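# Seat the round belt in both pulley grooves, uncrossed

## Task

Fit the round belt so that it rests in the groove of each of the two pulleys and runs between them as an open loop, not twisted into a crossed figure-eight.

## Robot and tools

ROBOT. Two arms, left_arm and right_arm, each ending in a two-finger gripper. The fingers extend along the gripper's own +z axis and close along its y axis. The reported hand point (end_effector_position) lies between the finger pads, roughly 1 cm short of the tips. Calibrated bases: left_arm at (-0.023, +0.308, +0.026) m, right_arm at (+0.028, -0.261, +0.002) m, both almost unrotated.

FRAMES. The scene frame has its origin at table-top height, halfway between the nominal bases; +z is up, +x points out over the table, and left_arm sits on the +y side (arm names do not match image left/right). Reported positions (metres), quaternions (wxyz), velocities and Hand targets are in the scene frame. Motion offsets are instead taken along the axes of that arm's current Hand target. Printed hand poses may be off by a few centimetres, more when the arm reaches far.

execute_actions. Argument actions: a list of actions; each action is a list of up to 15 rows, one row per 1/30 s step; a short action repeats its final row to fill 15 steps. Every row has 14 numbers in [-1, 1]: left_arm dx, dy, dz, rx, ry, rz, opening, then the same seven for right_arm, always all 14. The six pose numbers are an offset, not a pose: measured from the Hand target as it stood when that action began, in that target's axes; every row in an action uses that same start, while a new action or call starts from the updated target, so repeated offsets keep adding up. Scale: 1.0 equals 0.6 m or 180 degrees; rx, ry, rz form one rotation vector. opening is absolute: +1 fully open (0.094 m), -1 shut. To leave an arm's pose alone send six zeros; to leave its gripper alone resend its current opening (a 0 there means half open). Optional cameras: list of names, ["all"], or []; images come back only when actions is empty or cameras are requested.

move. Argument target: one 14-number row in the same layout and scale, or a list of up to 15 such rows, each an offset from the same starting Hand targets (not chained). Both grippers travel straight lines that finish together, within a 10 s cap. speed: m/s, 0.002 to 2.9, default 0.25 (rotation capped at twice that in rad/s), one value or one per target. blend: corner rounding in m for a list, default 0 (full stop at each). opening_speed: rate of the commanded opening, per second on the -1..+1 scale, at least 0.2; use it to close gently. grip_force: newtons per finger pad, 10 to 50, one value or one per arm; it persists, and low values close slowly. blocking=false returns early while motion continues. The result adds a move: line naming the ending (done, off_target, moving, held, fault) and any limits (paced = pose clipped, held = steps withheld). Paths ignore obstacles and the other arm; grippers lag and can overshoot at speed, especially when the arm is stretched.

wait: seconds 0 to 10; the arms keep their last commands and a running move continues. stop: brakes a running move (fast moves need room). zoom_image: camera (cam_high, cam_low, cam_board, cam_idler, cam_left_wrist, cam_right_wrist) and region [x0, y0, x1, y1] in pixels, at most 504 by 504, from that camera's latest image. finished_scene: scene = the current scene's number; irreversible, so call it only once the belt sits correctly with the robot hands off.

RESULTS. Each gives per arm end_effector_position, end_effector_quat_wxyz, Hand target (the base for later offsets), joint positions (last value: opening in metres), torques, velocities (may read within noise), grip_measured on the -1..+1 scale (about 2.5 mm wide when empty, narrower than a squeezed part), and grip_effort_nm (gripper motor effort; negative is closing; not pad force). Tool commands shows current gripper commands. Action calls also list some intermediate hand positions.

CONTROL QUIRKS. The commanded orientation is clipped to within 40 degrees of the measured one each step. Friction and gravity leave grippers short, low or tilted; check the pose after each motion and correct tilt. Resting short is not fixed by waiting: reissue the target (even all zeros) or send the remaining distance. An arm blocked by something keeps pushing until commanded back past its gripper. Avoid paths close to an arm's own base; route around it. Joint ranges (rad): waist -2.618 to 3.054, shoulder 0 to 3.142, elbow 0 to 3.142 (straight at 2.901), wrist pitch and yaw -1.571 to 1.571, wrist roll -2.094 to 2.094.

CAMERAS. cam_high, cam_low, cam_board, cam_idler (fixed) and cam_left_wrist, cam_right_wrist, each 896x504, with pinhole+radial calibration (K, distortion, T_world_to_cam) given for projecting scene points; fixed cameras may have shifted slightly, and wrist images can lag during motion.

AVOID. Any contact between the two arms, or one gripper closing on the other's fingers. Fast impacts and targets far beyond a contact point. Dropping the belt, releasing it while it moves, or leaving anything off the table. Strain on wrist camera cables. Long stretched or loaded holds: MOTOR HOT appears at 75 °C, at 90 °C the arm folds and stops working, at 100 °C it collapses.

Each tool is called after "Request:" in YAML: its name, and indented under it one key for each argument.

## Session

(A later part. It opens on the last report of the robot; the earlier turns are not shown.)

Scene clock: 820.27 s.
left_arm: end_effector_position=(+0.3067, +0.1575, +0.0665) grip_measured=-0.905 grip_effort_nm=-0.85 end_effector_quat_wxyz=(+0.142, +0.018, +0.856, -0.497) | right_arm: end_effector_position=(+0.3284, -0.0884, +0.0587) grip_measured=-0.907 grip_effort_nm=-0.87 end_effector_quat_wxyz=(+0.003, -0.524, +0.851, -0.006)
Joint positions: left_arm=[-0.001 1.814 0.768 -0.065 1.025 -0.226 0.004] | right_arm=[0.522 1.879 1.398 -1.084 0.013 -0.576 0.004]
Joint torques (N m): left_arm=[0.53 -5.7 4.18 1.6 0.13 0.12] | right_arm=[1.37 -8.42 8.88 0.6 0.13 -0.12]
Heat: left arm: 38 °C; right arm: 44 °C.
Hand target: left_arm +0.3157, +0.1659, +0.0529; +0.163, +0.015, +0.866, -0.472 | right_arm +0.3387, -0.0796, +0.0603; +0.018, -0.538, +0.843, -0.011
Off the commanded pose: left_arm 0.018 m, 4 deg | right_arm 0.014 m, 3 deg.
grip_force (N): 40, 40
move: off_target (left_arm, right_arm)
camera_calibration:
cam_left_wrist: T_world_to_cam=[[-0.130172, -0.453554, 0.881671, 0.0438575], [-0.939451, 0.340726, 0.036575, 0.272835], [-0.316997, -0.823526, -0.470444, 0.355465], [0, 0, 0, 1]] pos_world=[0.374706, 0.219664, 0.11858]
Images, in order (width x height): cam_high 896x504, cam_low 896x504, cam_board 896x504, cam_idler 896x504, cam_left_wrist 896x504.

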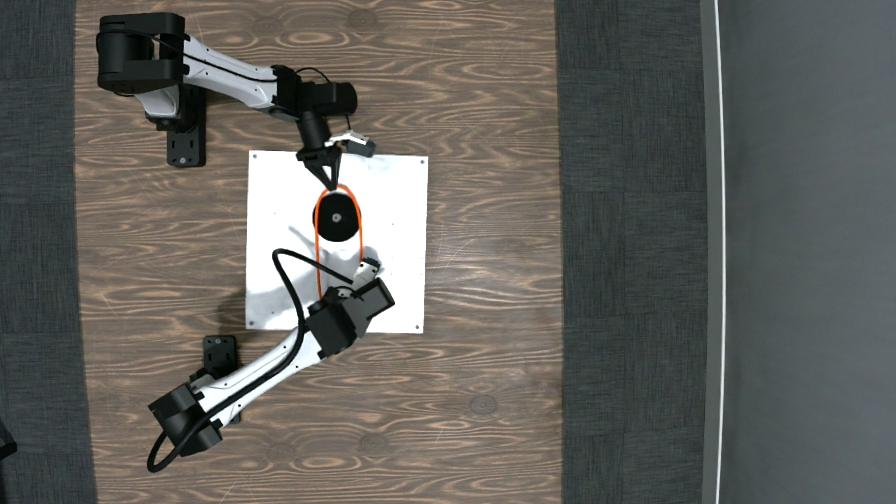

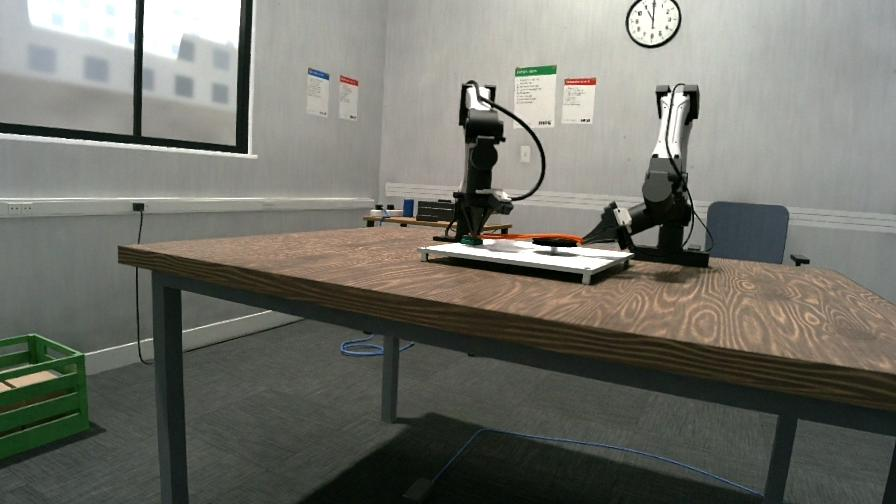

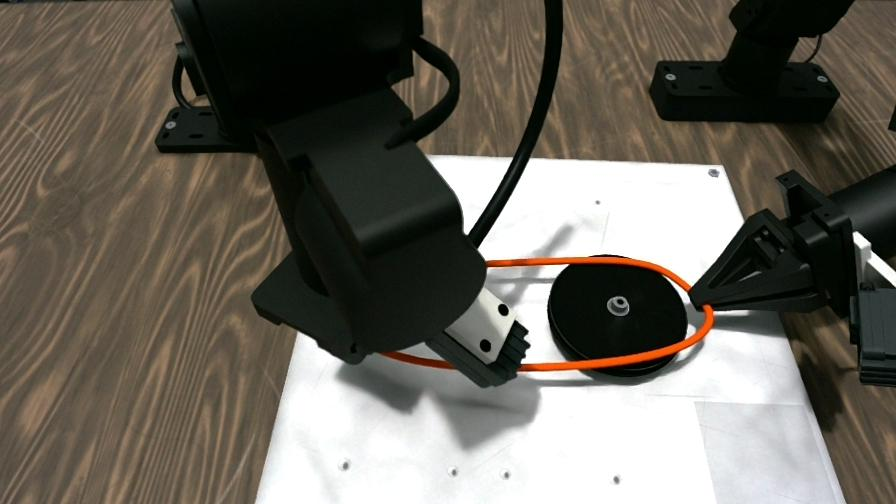

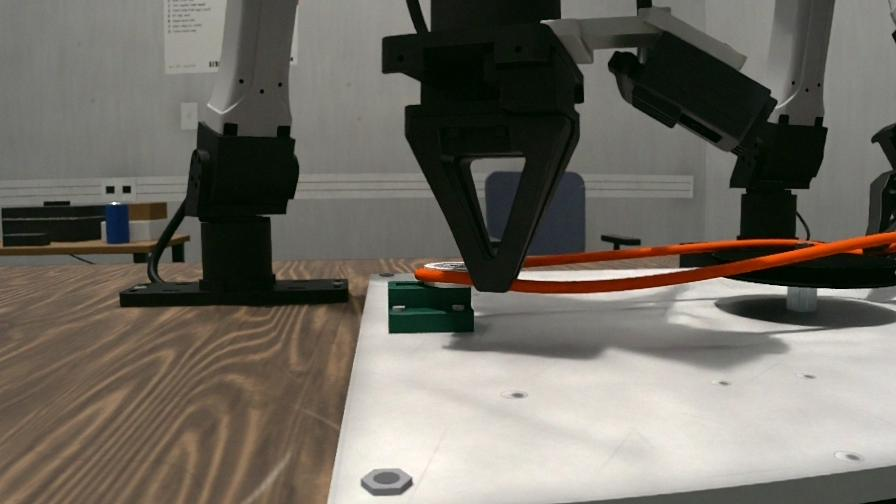

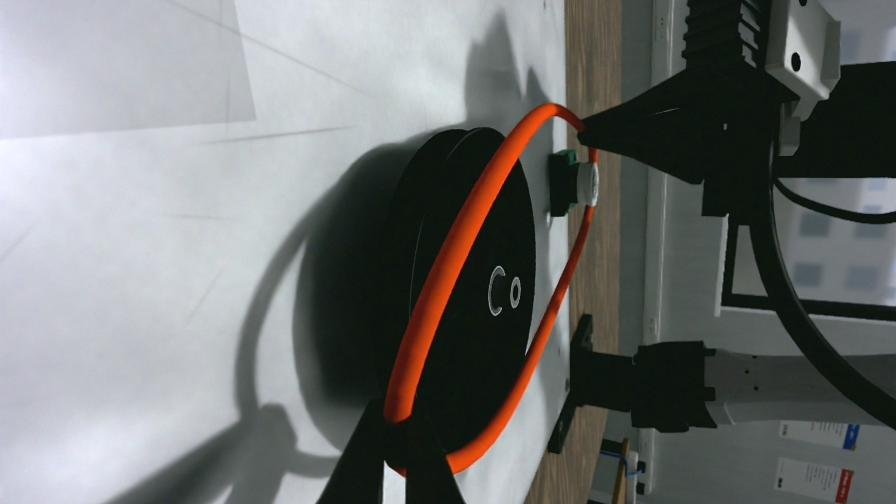

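Request:
move:
  target: [0.0027,0.0117,0.0195,0,0,0,-0.97,0,0,0,0,0,0,-0.97]
  speed: 0.04
  cameras: ["cam_idler","cam_left_wrist","cam_high","cam_low","cam_board"]

Request:
zoom_image:
  camera: "cam_low"
  region: [520, 220, 620, 270]

Request:
zoom_image:
  camera: "cam_left_wrist"
  region: [250, 100, 650, 500]

Request:
zoom_image:
  camera: "cam_board"
  region: [450, 200, 750, 400]

Scene clock: 833.27 s.
left_arm: end_effector_position=(+0.3096, +0.1526, +0.0597) grip_measured=-0.905 grip_effort_nm=-0.85 end_effector_quat_wxyz=(+0.145, +0.025, +0.851, -0.504) | right_arm: end_effector_position=(+0.3278, -0.0896, +0.0587) grip_measured=-0.907 grip_effort_nm=-0.87 end_effector_quat_wxyz=(+0.001, -0.524, +0.851, -0.009)
Joint positions: left_arm=[-0.012 1.853 0.763 0.004 1.037 -0.238 0.004] | right_arm=[0.522 1.879 1.398 -1.089 0.017 -0.576 0.004]
Joint torques (N m): left_arm=[0.02 -5.35 3.85 1.78 -0.12 -0.03] | right_arm=[1.37 -8.42 8.88 0.63 0.1 -0.12]
Heat: left arm: 38 °C; right arm: 43 °C.
Hand target: left_arm +0.3185, +0.1599, +0.0407; +0.163, +0.015, +0.866, -0.472 | right_arm +0.3387, -0.0796, +0.0603; +0.018, -0.538, +0.843, -0.011
Off the commanded pose: left_arm 0.022 m, 5 deg | right_arm 0.015 m, 3 deg.
grip_force (N): 40, 40
move: off_target (left_arm, right_arm)
camera_calibration:
cam_left_wrist: T_world_to_cam=[[-0.147573, -0.439665, 0.885955, 0.0510478], [-0.936011, 0.351483, 0.0185165, 0.275775], [-0.319539, -0.826531, -0.463401, 0.350058], [0, 0, 0, 1]] pos_world=[0.377519, 0.214848, 0.111885]
Images, in order (width x height): cam_high 896x504, cam_low 896x504, cam_board 896x504, cam_idler 896x504, cam_left_wrist 896x504.

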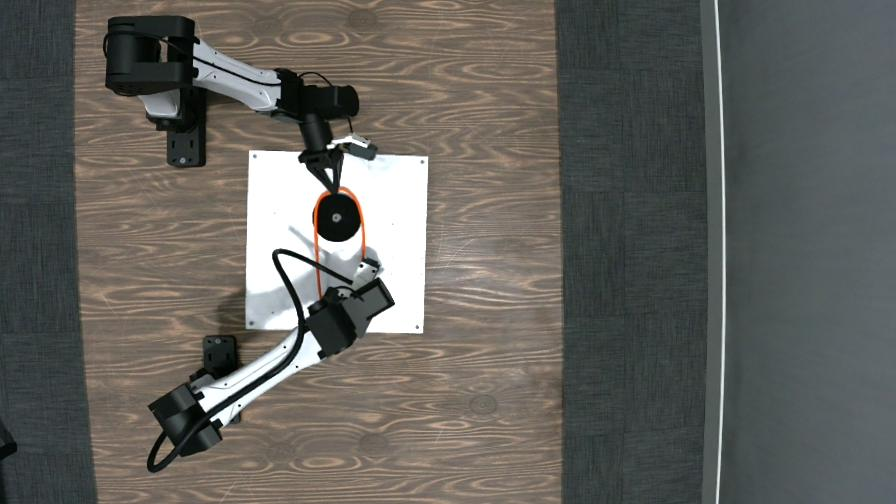

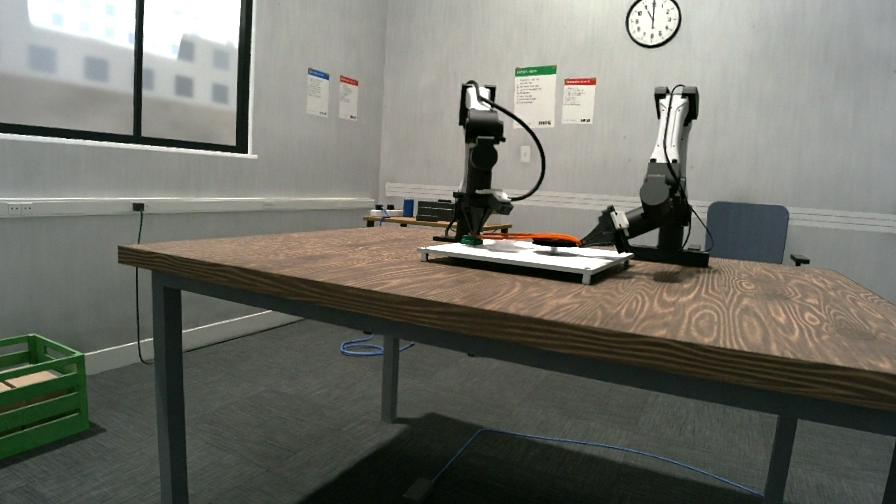

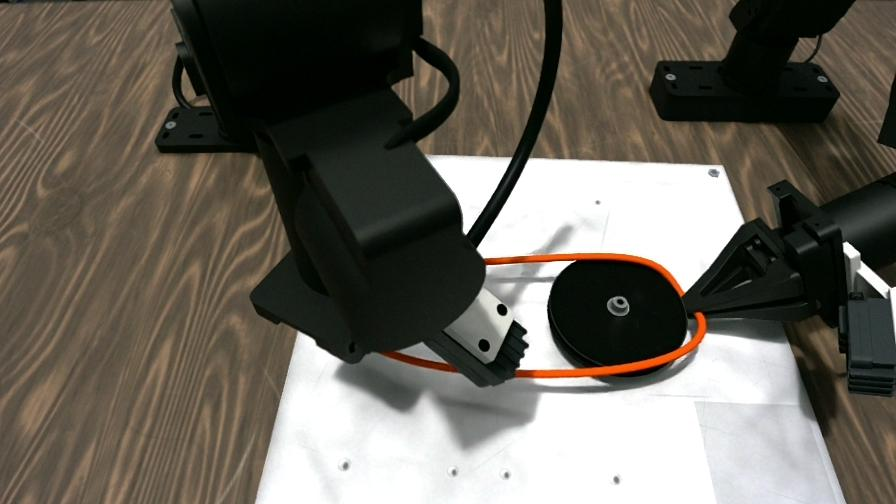

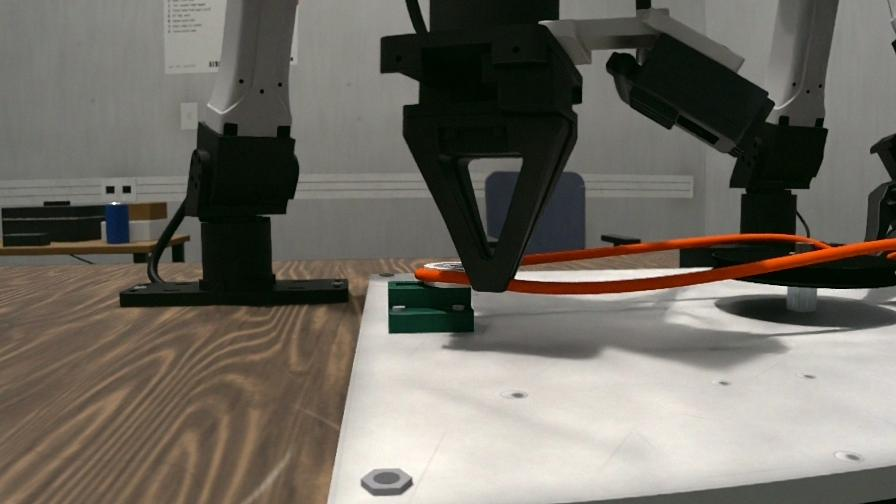

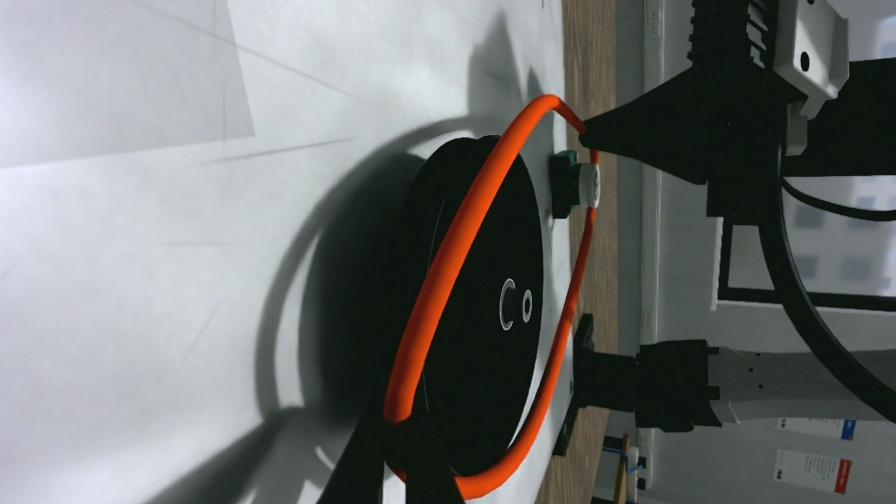

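Scaled by 5.040 from the camera's 896x504 image, which has a finer 1280x720 frame.

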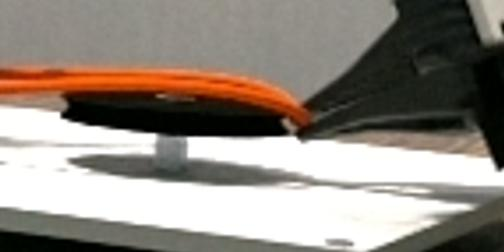

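Scaled by 1.260 from the camera's 896x504 image, which has a finer 1280x720 frame.

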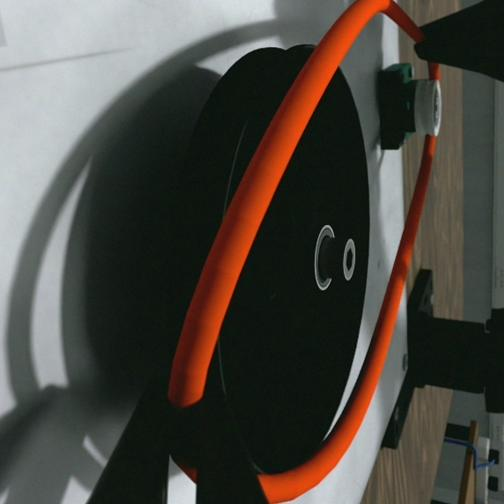

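Scaled by 1.680 from the camera's 896x504 image, which has a finer 1280x720 frame.

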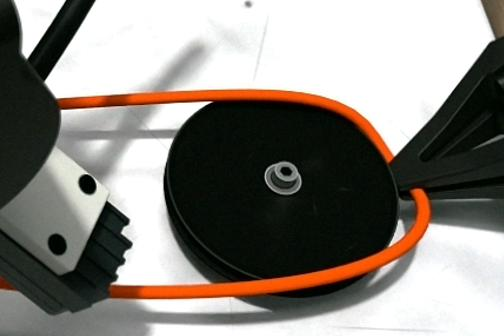

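Request:
move:
  target: [0,0,0,0,0,0,-0.97,-0.0322,-0.0217,0.0014,0,0,0,-0.97]
  speed: 0.04
  cameras: ["cam_idler","cam_left_wrist","cam_high","cam_low","cam_board","cam_right_wrist"]

Request:
zoom_image:
  camera: "cam_idler"
  region: [380, 220, 500, 340]

Request:
zoom_image:
  camera: "cam_idler"
  region: [646, 200, 896, 340]

Request:
zoom_image:
  camera: "cam_board"
  region: [450, 200, 750, 400]

Scene clock: 866.90 s.
left_arm: end_effector_position=(+0.3087, +0.1524, +0.0597) grip_measured=-0.905 grip_effort_nm=-0.85 end_effector_quat_wxyz=(+0.143, +0.024, +0.851, -0.505) | right_arm: end_effector_position=(+0.3320, -0.0872, +0.0565) grip_measured=-0.907 grip_effort_nm=-0.88 end_effector_quat_wxyz=(-0.033, -0.524, +0.851, -0.008)
Joint positions: left_arm=[-0.012 1.853 0.761 0.004 1.04 -0.241 0.004] | right_arm=[0.522 1.962 1.501 -1.176 0.017 -0.576 0.004]
Joint torques (N m): left_arm=[-0.16 -5.42 4.03 1.74 -0.1 0] | right_arm=[1.44 -9.22 10.26 0.97 0.1 -0.11]
Heat: left arm: 37 °C; right arm: 43 °C.
Hand target: left_arm +0.3185, +0.1599, +0.0407; +0.163, +0.015, +0.866, -0.472 | right_arm +0.3587, -0.0675, +0.0602; +0.018, -0.538, +0.843, -0.011
Off the commanded pose: left_arm 0.023 m, 5 deg | right_arm 0.033 m, 6 deg.
grip_force (N): 40, 40
move: off_target (left_arm, right_arm)
camera_calibration:
cam_left_wrist: T_world_to_cam=[[-0.143476, -0.436649, 0.888117, 0.0490124], [-0.935908, 0.351578, 0.0216596, 0.274847], [-0.3217, -0.828088, -0.459106, 0.350172], [0, 0, 0, 1]] pos_world=[0.376914, 0.214744, 0.111284]
cam_right_wrist: T_world_to_cam=[[0.91406, -0.404885, 0.023718, -0.348879], [-0.33777, -0.727565, 0.597127, 0.0503387], [-0.224511, -0.553821, -0.801796, 0.176843], [0, 0, 0, 1]] pos_world=[0.375602, -0.00669172, 0.120008]

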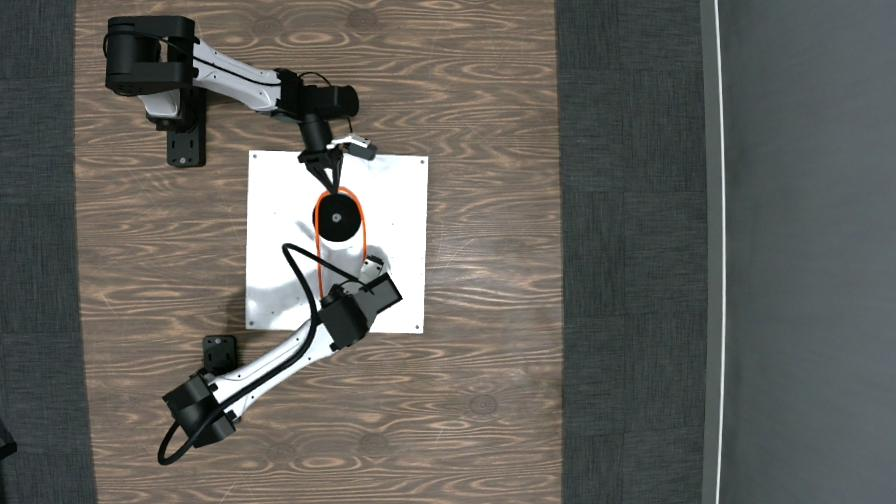

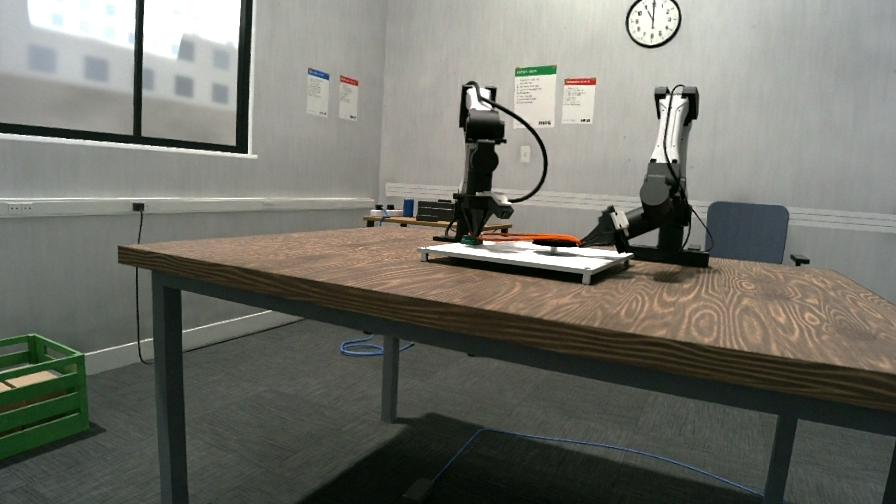

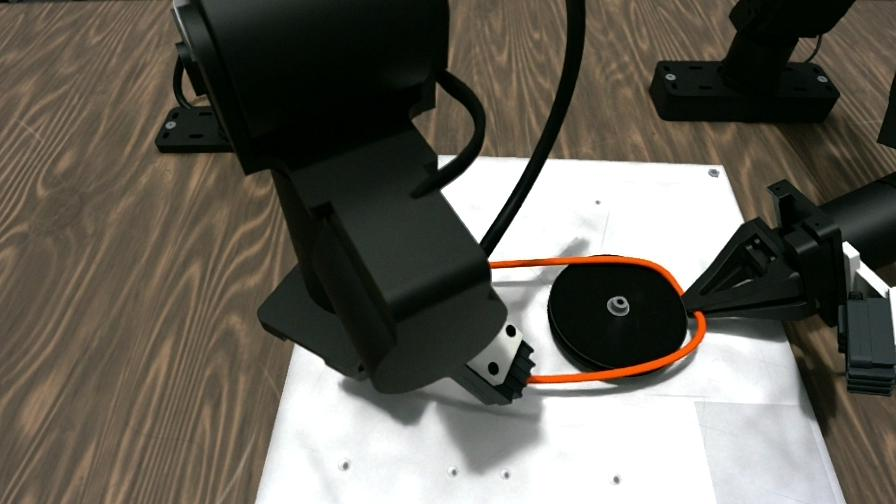

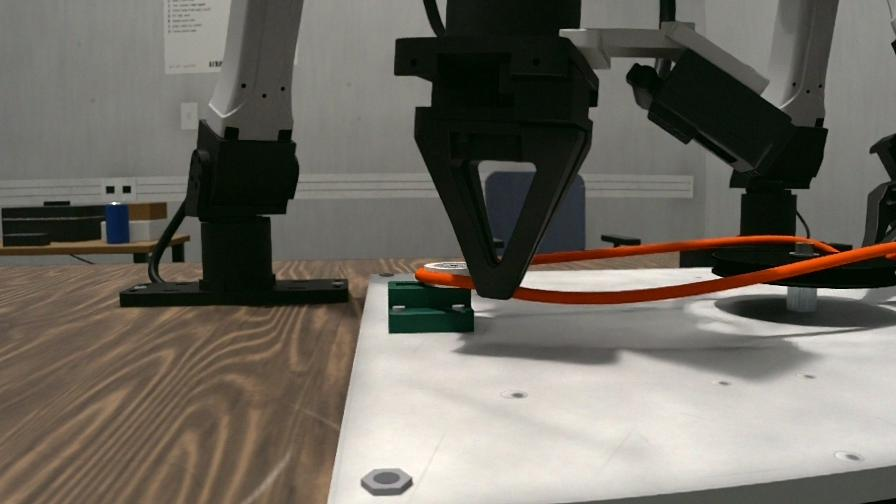

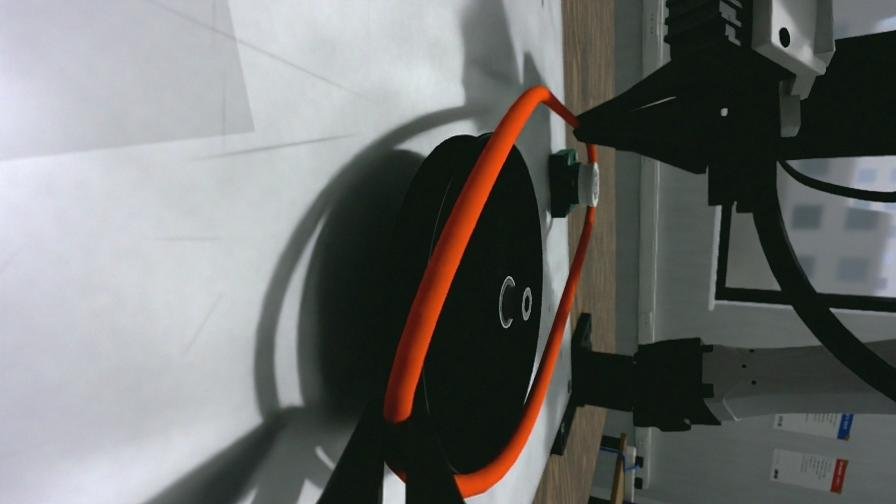

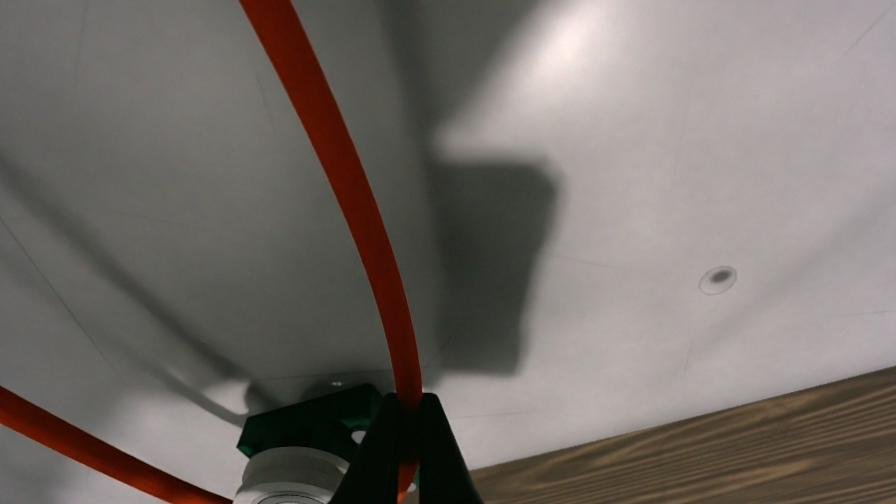

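Scaled by 4.200 from the camera's 896x504 image, which has a finer 1280x720 frame.

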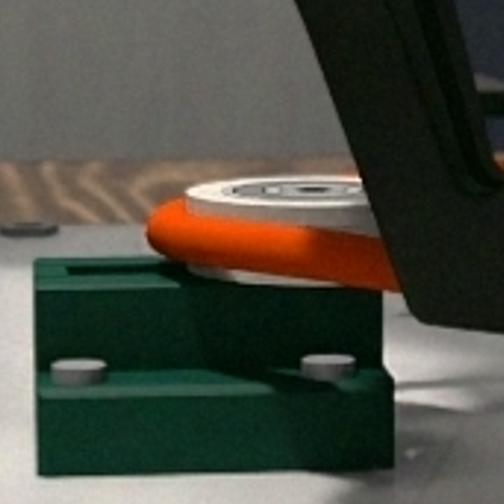

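Scaled by 2.016 from the camera's 896x504 image, which has a finer 1280x720 frame.

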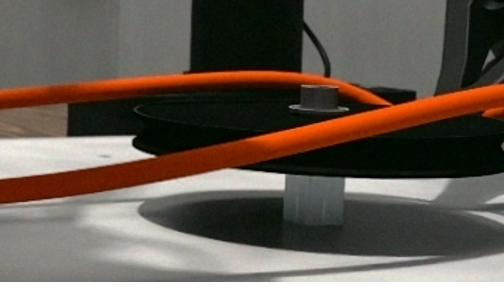

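Scaled by 1.680 from the camera's 896x504 image, which has a finer 1280x720 frame.

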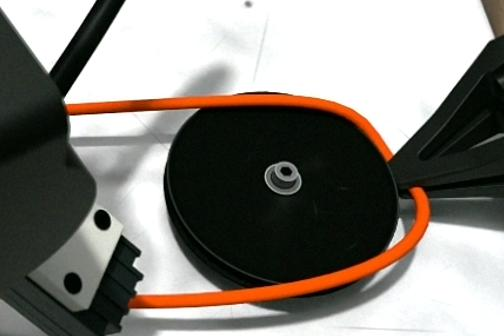

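Request:
move:
  target:
    - [0,0,0,0,0,0,-0.97,0.0453,0.0244,0.002,0,0,0,-0.97]
    - [0,0,0,0,0,0,-0.97,0.0453,0.0244,0.002,0,0,0,-0.72]
  speed: 0.04
  opening_speed: 0.4
  cameras: ["cam_idler","cam_left_wrist","cam_high","cam_board","cam_right_wrist"]

Request:
zoom_image:
  camera: "cam_idler"
  region: [380, 220, 500, 340]

Request:
zoom_image:
  camera: "cam_board"
  region: [450, 200, 750, 400]

Scene clock: 894.83 s.
left_arm: end_effector_position=(+0.3133, +0.1552, +0.0515) grip_measured=-0.905 grip_effort_nm=-0.85 end_effector_quat_wxyz=(+0.151, +0.022, +0.859, -0.489) | right_arm: end_effector_position=(+0.3294, -0.0890, +0.0510) grip_measured=-0.723 grip_effort_nm=0.12 end_effector_quat_wxyz=(-0.008, -0.528, +0.849, -0.009)
Joint positions: left_arm=[-0.014 1.868 0.761 0.027 1 -0.241 0.004] | right_arm=[0.522 1.908 1.406 -1.084 0.019 -0.586 0.013]
Joint torques (N m): left_arm=[-0.13 -6.58 3.84 1.66 0.09 -0.09] | right_arm=[0.73 -13.86 4.72 0.73 0.08 -0.12]
Heat: left arm: 37 °C; right arm: 45 °C.
Hand target: left_arm +0.3185, +0.1599, +0.0407; +0.163, +0.015, +0.866, -0.472 | right_arm +0.3340, -0.0860, +0.0579; +0.018, -0.538, +0.843, -0.011
Off the commanded pose: left_arm 0.013 m, 3 deg | right_arm 0.009 m, 3 deg.
grip_force (N): 40, 40
move: off_target (left_arm, right_arm); target 2's new opening was sent with right_arm's hand 0.015 m and 5 deg from that target
camera_calibration:
cam_left_wrist: T_world_to_cam=[[-0.143791, -0.469863, 0.870949, 0.0642856], [-0.941747, 0.335359, 0.0254408, 0.282494], [-0.304034, -0.816556, -0.490714, 0.344514], [0, 0, 0, 1]] pos_world=[0.380025, 0.216783, 0.105881]
cam_right_wrist: T_world_to_cam=[[0.916021, -0.397405, 0.0545363, -0.348644], [-0.356757, -0.744973, 0.563683, 0.0578656], [-0.183383, -0.535802, -0.824189, 0.159993], [0, 0, 0, 1]] pos_world=[0.369349, -0.00972002, 0.118261]
Images, in order (width x height): cam_high 896x504, cam_board 896x504, cam_idler 896x504, cam_left_wrist 896x504, cam_right_wrist 896x504.

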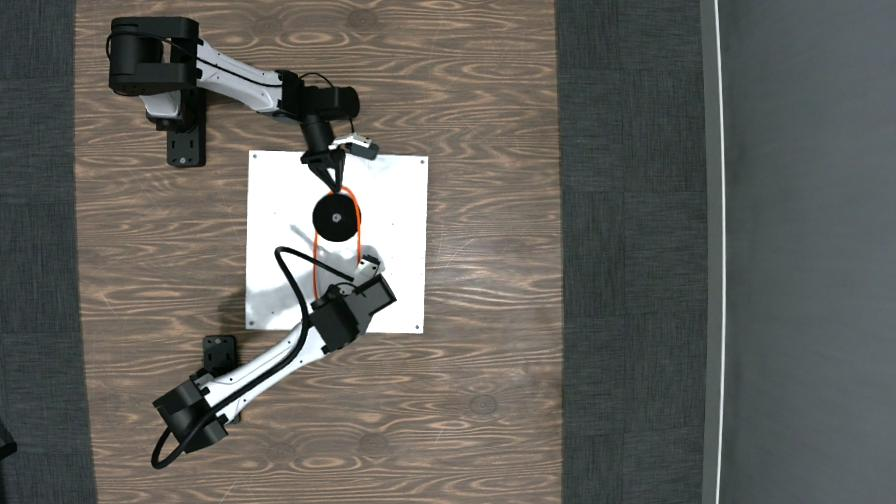

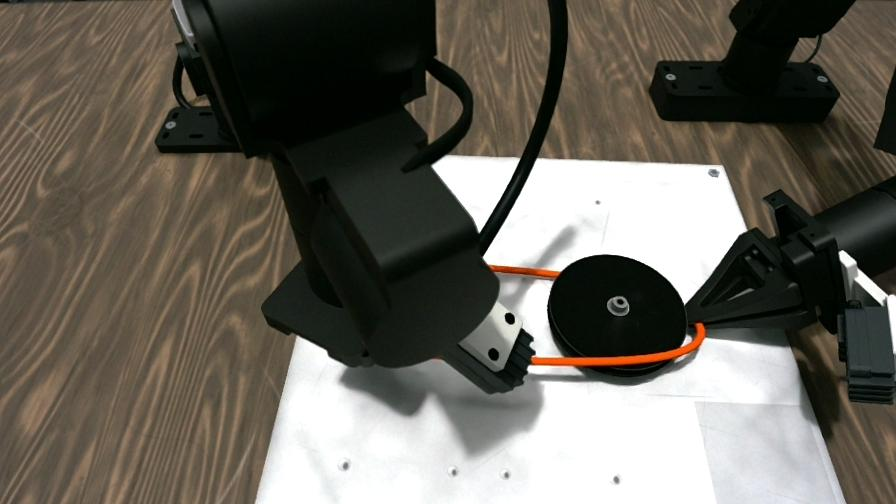

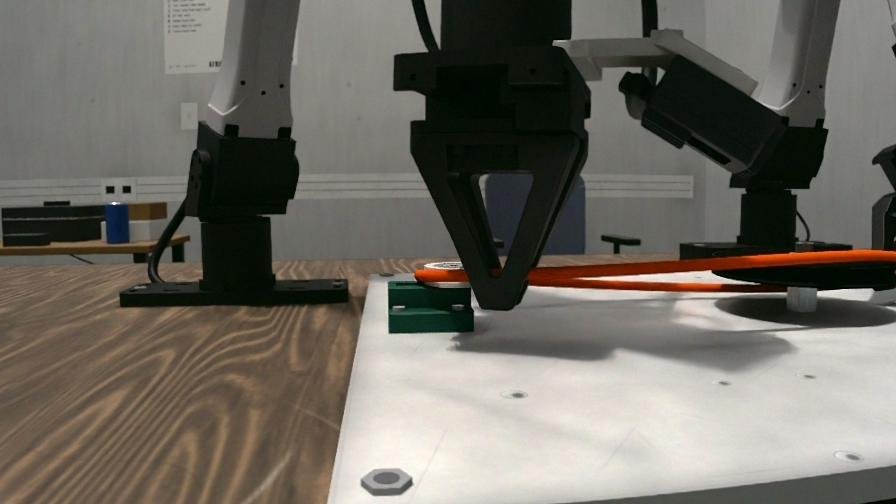

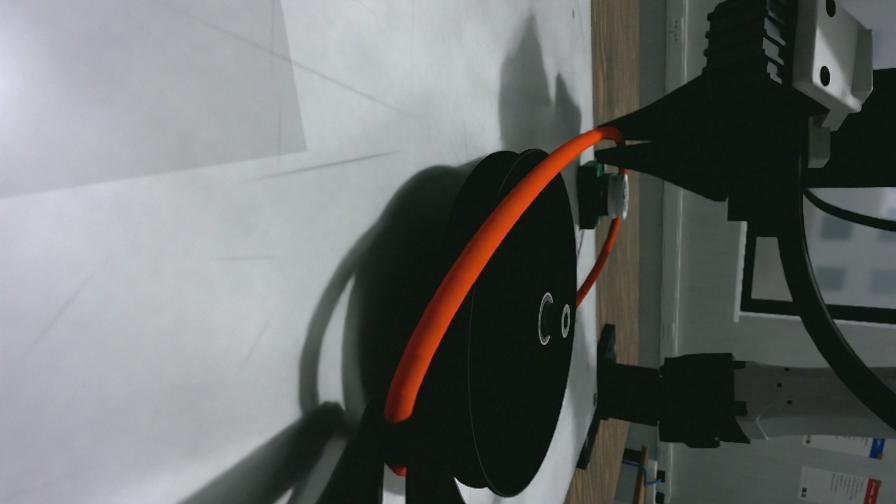

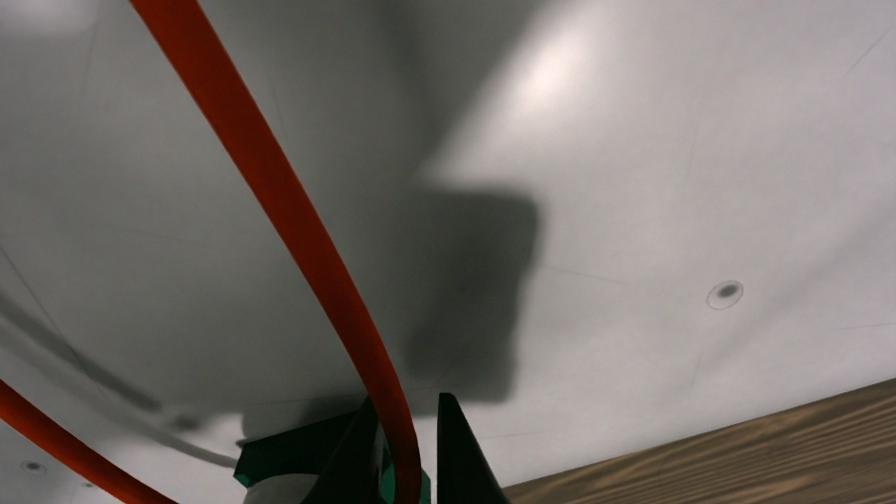

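Scaled by 4.200 from the camera's 896x504 image, which has a finer 1280x720 frame.

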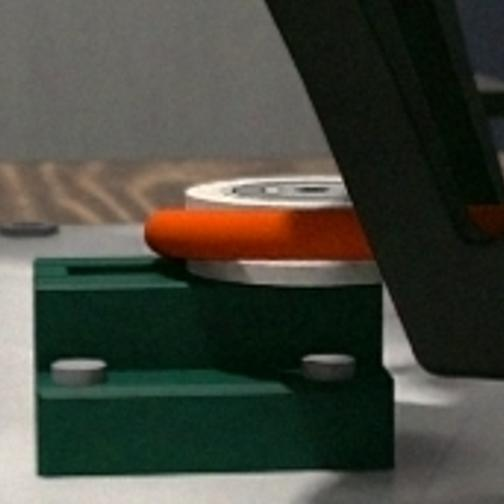

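Scaled by 1.680 from the camera's 896x504 image, which has a finer 1280x720 frame.

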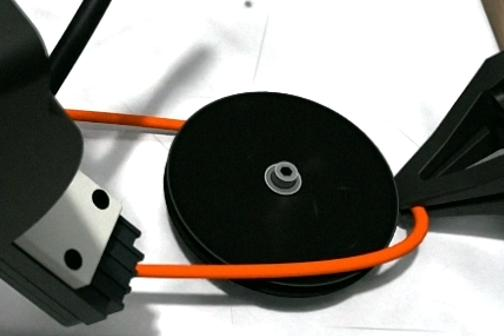

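Request:
zoom_image:
  camera: "cam_idler"
  region: [646, 200, 896, 340]

Request:
zoom_image:
  camera: "cam_left_wrist"
  region: [300, 104, 700, 504]

Request:
zoom_image:
  camera: "cam_high"
  region: [270, 150, 420, 340]

Scaled by 2.016 from the camera's 896x504 image, which has a finer 1280x720 frame.

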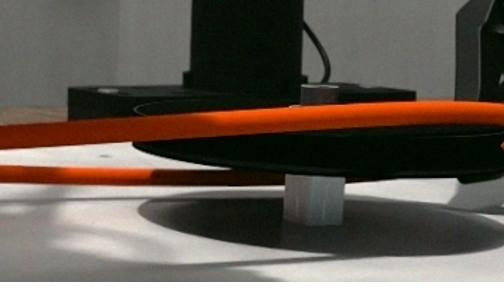

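Scaled by 1.260 from the camera's 896x504 image, which has a finer 1280x720 frame.

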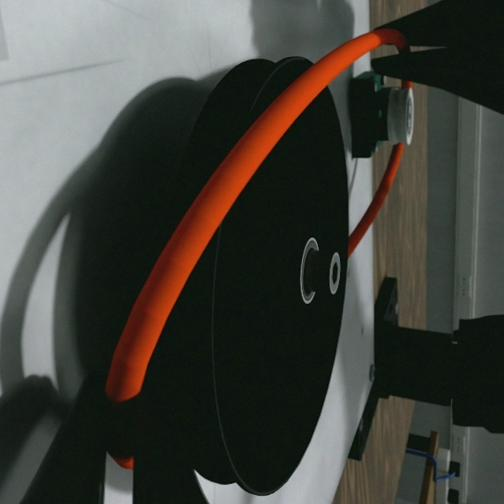

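Scaled by 2.653 from the camera's 896x504 image, which has a finer 1280x720 frame.

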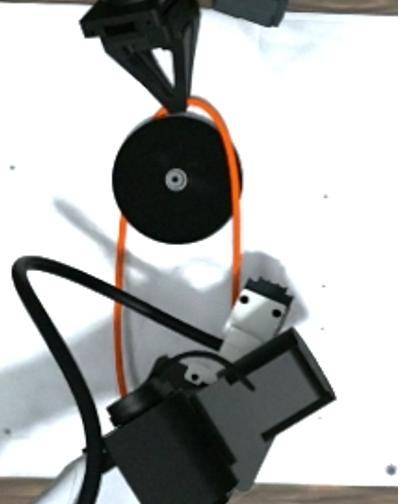

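Request:
move:
  target: [-0.0035,-0.0095,-0.0058,0,0,-0.103,-0.97,-0.002,-0.004,-0.1166,0,0,0,-0.72]
  speed: 0.06
  cameras: ["cam_idler","cam_left_wrist","cam_high","cam_board","cam_low"]

Request:
zoom_image:
  camera: "cam_idler"
  region: [646, 200, 896, 340]

Request:
zoom_image:
  camera: "cam_left_wrist"
  region: [300, 104, 700, 504]

Request:
zoom_image:
  camera: "cam_board"
  region: [300, 200, 750, 450]

Request:
zoom_image:
  camera: "cam_low"
  region: [440, 210, 640, 280]

Scene clock: 935.70 s.
left_arm: end_effector_position=(+0.3132, +0.1544, +0.0516) grip_measured=-0.905 grip_effort_nm=-0.85 end_effector_quat_wxyz=(+0.072, -0.112, +0.852, -0.507) | right_arm: end_effector_position=(+0.3335, -0.0866, +0.1086) grip_measured=-0.723 grip_effort_nm=0.12 end_effector_quat_wxyz=(+0.000, -0.528, +0.849, -0.009)
Joint positions: left_arm=[-0.017 1.868 0.761 0.028 1 -0.557 0.004] | right_arm=[0.522 1.878 1.597 -1.289 0.019 -0.586 0.013]
Joint torques (N m): left_arm=[0.08 -8.58 4.51 1.38 0.14 -0.13] | right_arm=[0.68 -13.97 8.7 0.12 0.07 -0.12]
Heat: left arm: 38 °C; right arm: 49 °C.
Hand target: left_arm +0.3185, +0.1599, +0.0477; +0.085, -0.125, +0.857, -0.493 | right_arm +0.3337, -0.0860, +0.1279; +0.018, -0.538, +0.843, -0.011
Off the commanded pose: left_arm 0.009 m, 3 deg | right_arm 0.019 m, 2 deg.
grip_force (N): 40, 40
move: off_target (left_arm, right_arm)
camera_calibration:
cam_left_wrist: T_world_to_cam=[[0.159087, -0.401915, 0.901751, -0.0431063], [-0.944131, 0.205096, 0.257976, 0.291492], [-0.28863, -0.892412, -0.346833, 0.343373], [0, 0, 0, 1]] pos_world=[0.381172, 0.229321, 0.0827662]
Images, in order (width x height): cam_high 896x504, cam_low 896x504, cam_board 896x504, cam_idler 896x504, cam_left_wrist 896x504.

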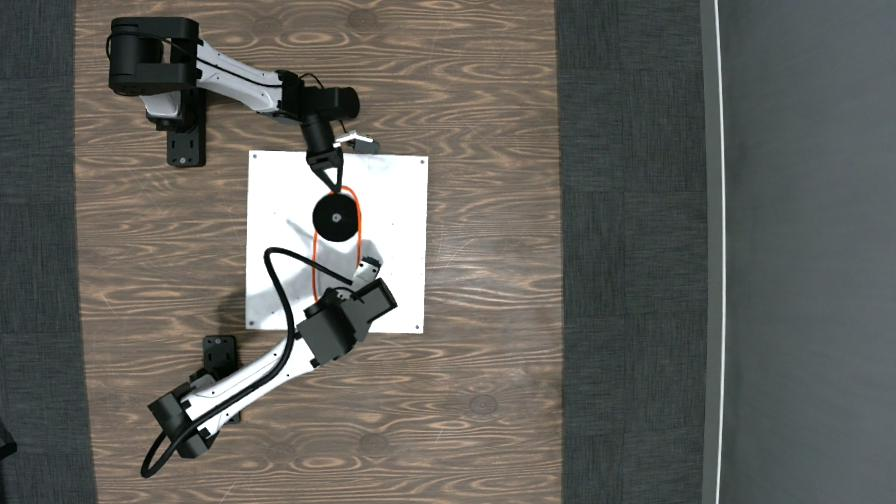

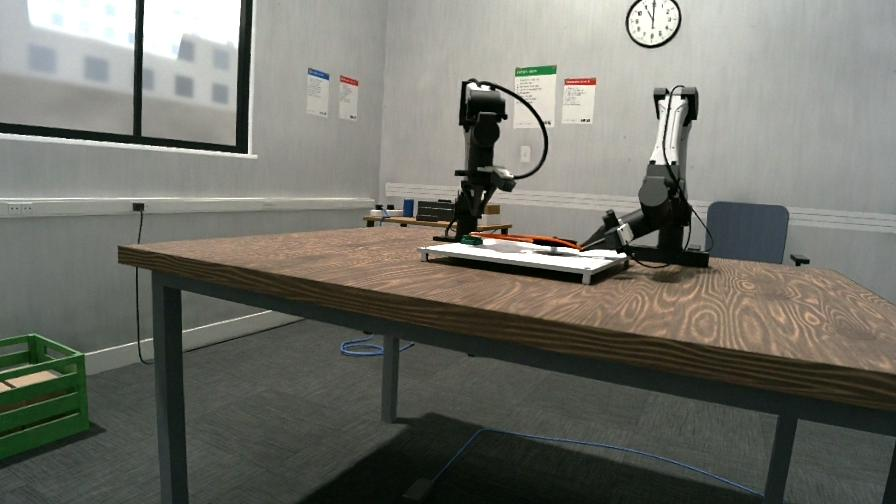

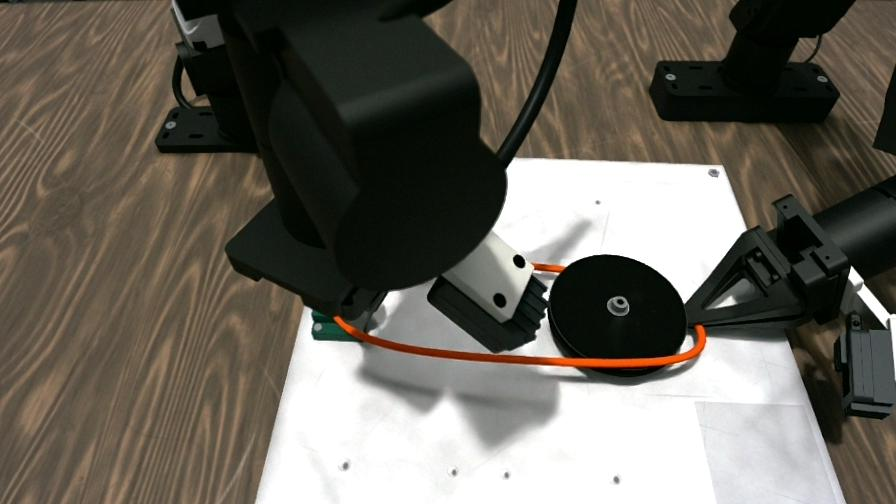

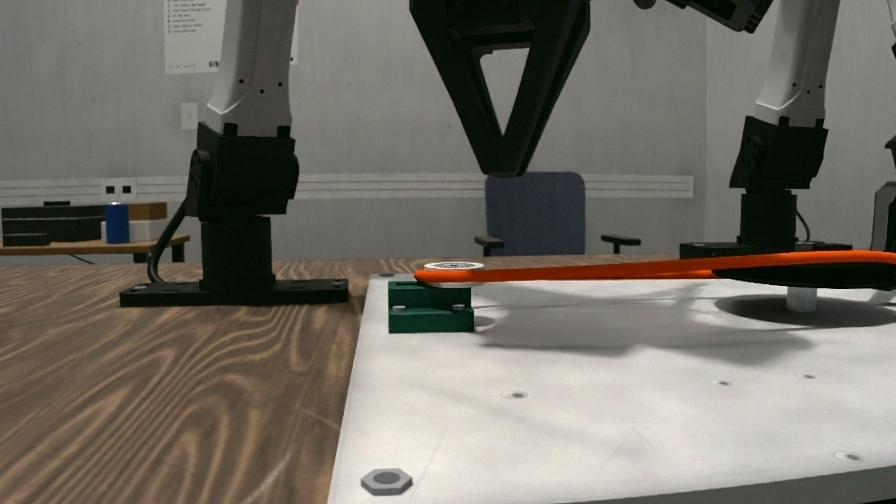

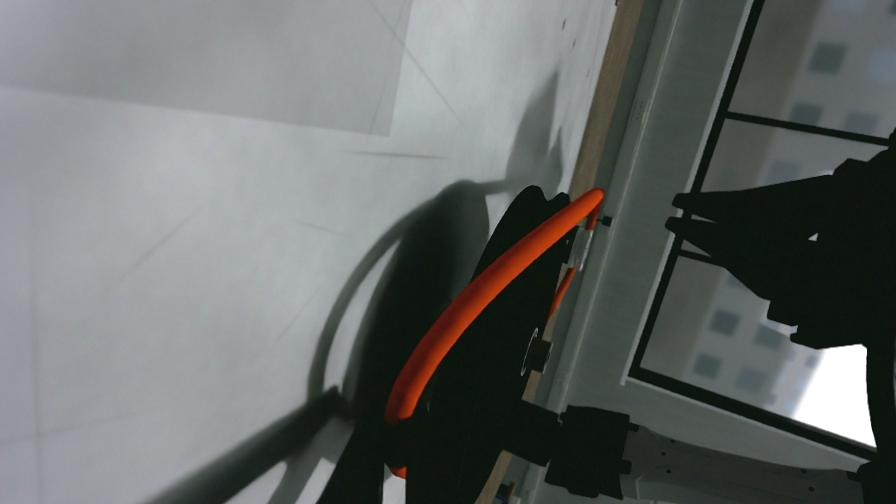

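Scaled by 2.016 from the camera's 896x504 image, which has a finer 1280x720 frame.

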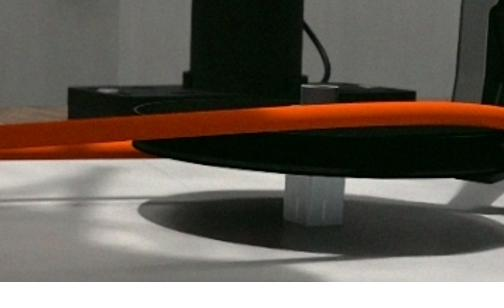

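Scaled by 1.260 from the camera's 896x504 image, which has a finer 1280x720 frame.

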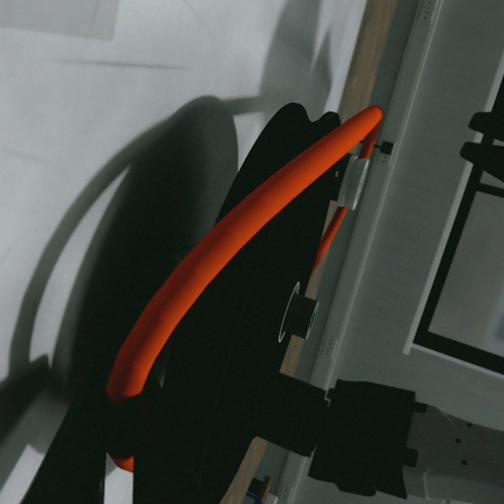

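Scaled by 1.120 from the camera's 896x504 image, which has a finer 1280x720 frame.

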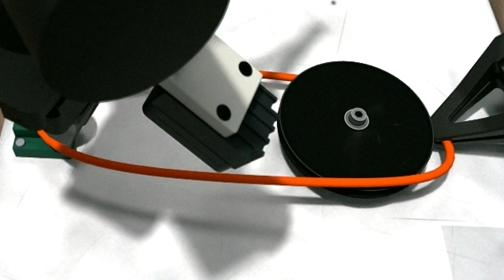

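Scaled by 2.520 from the camera's 896x504 image, which has a finer 1280x720 frame.

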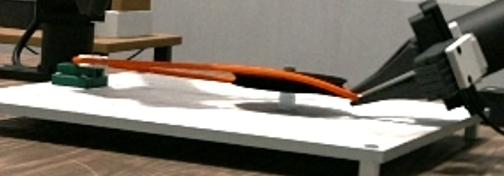

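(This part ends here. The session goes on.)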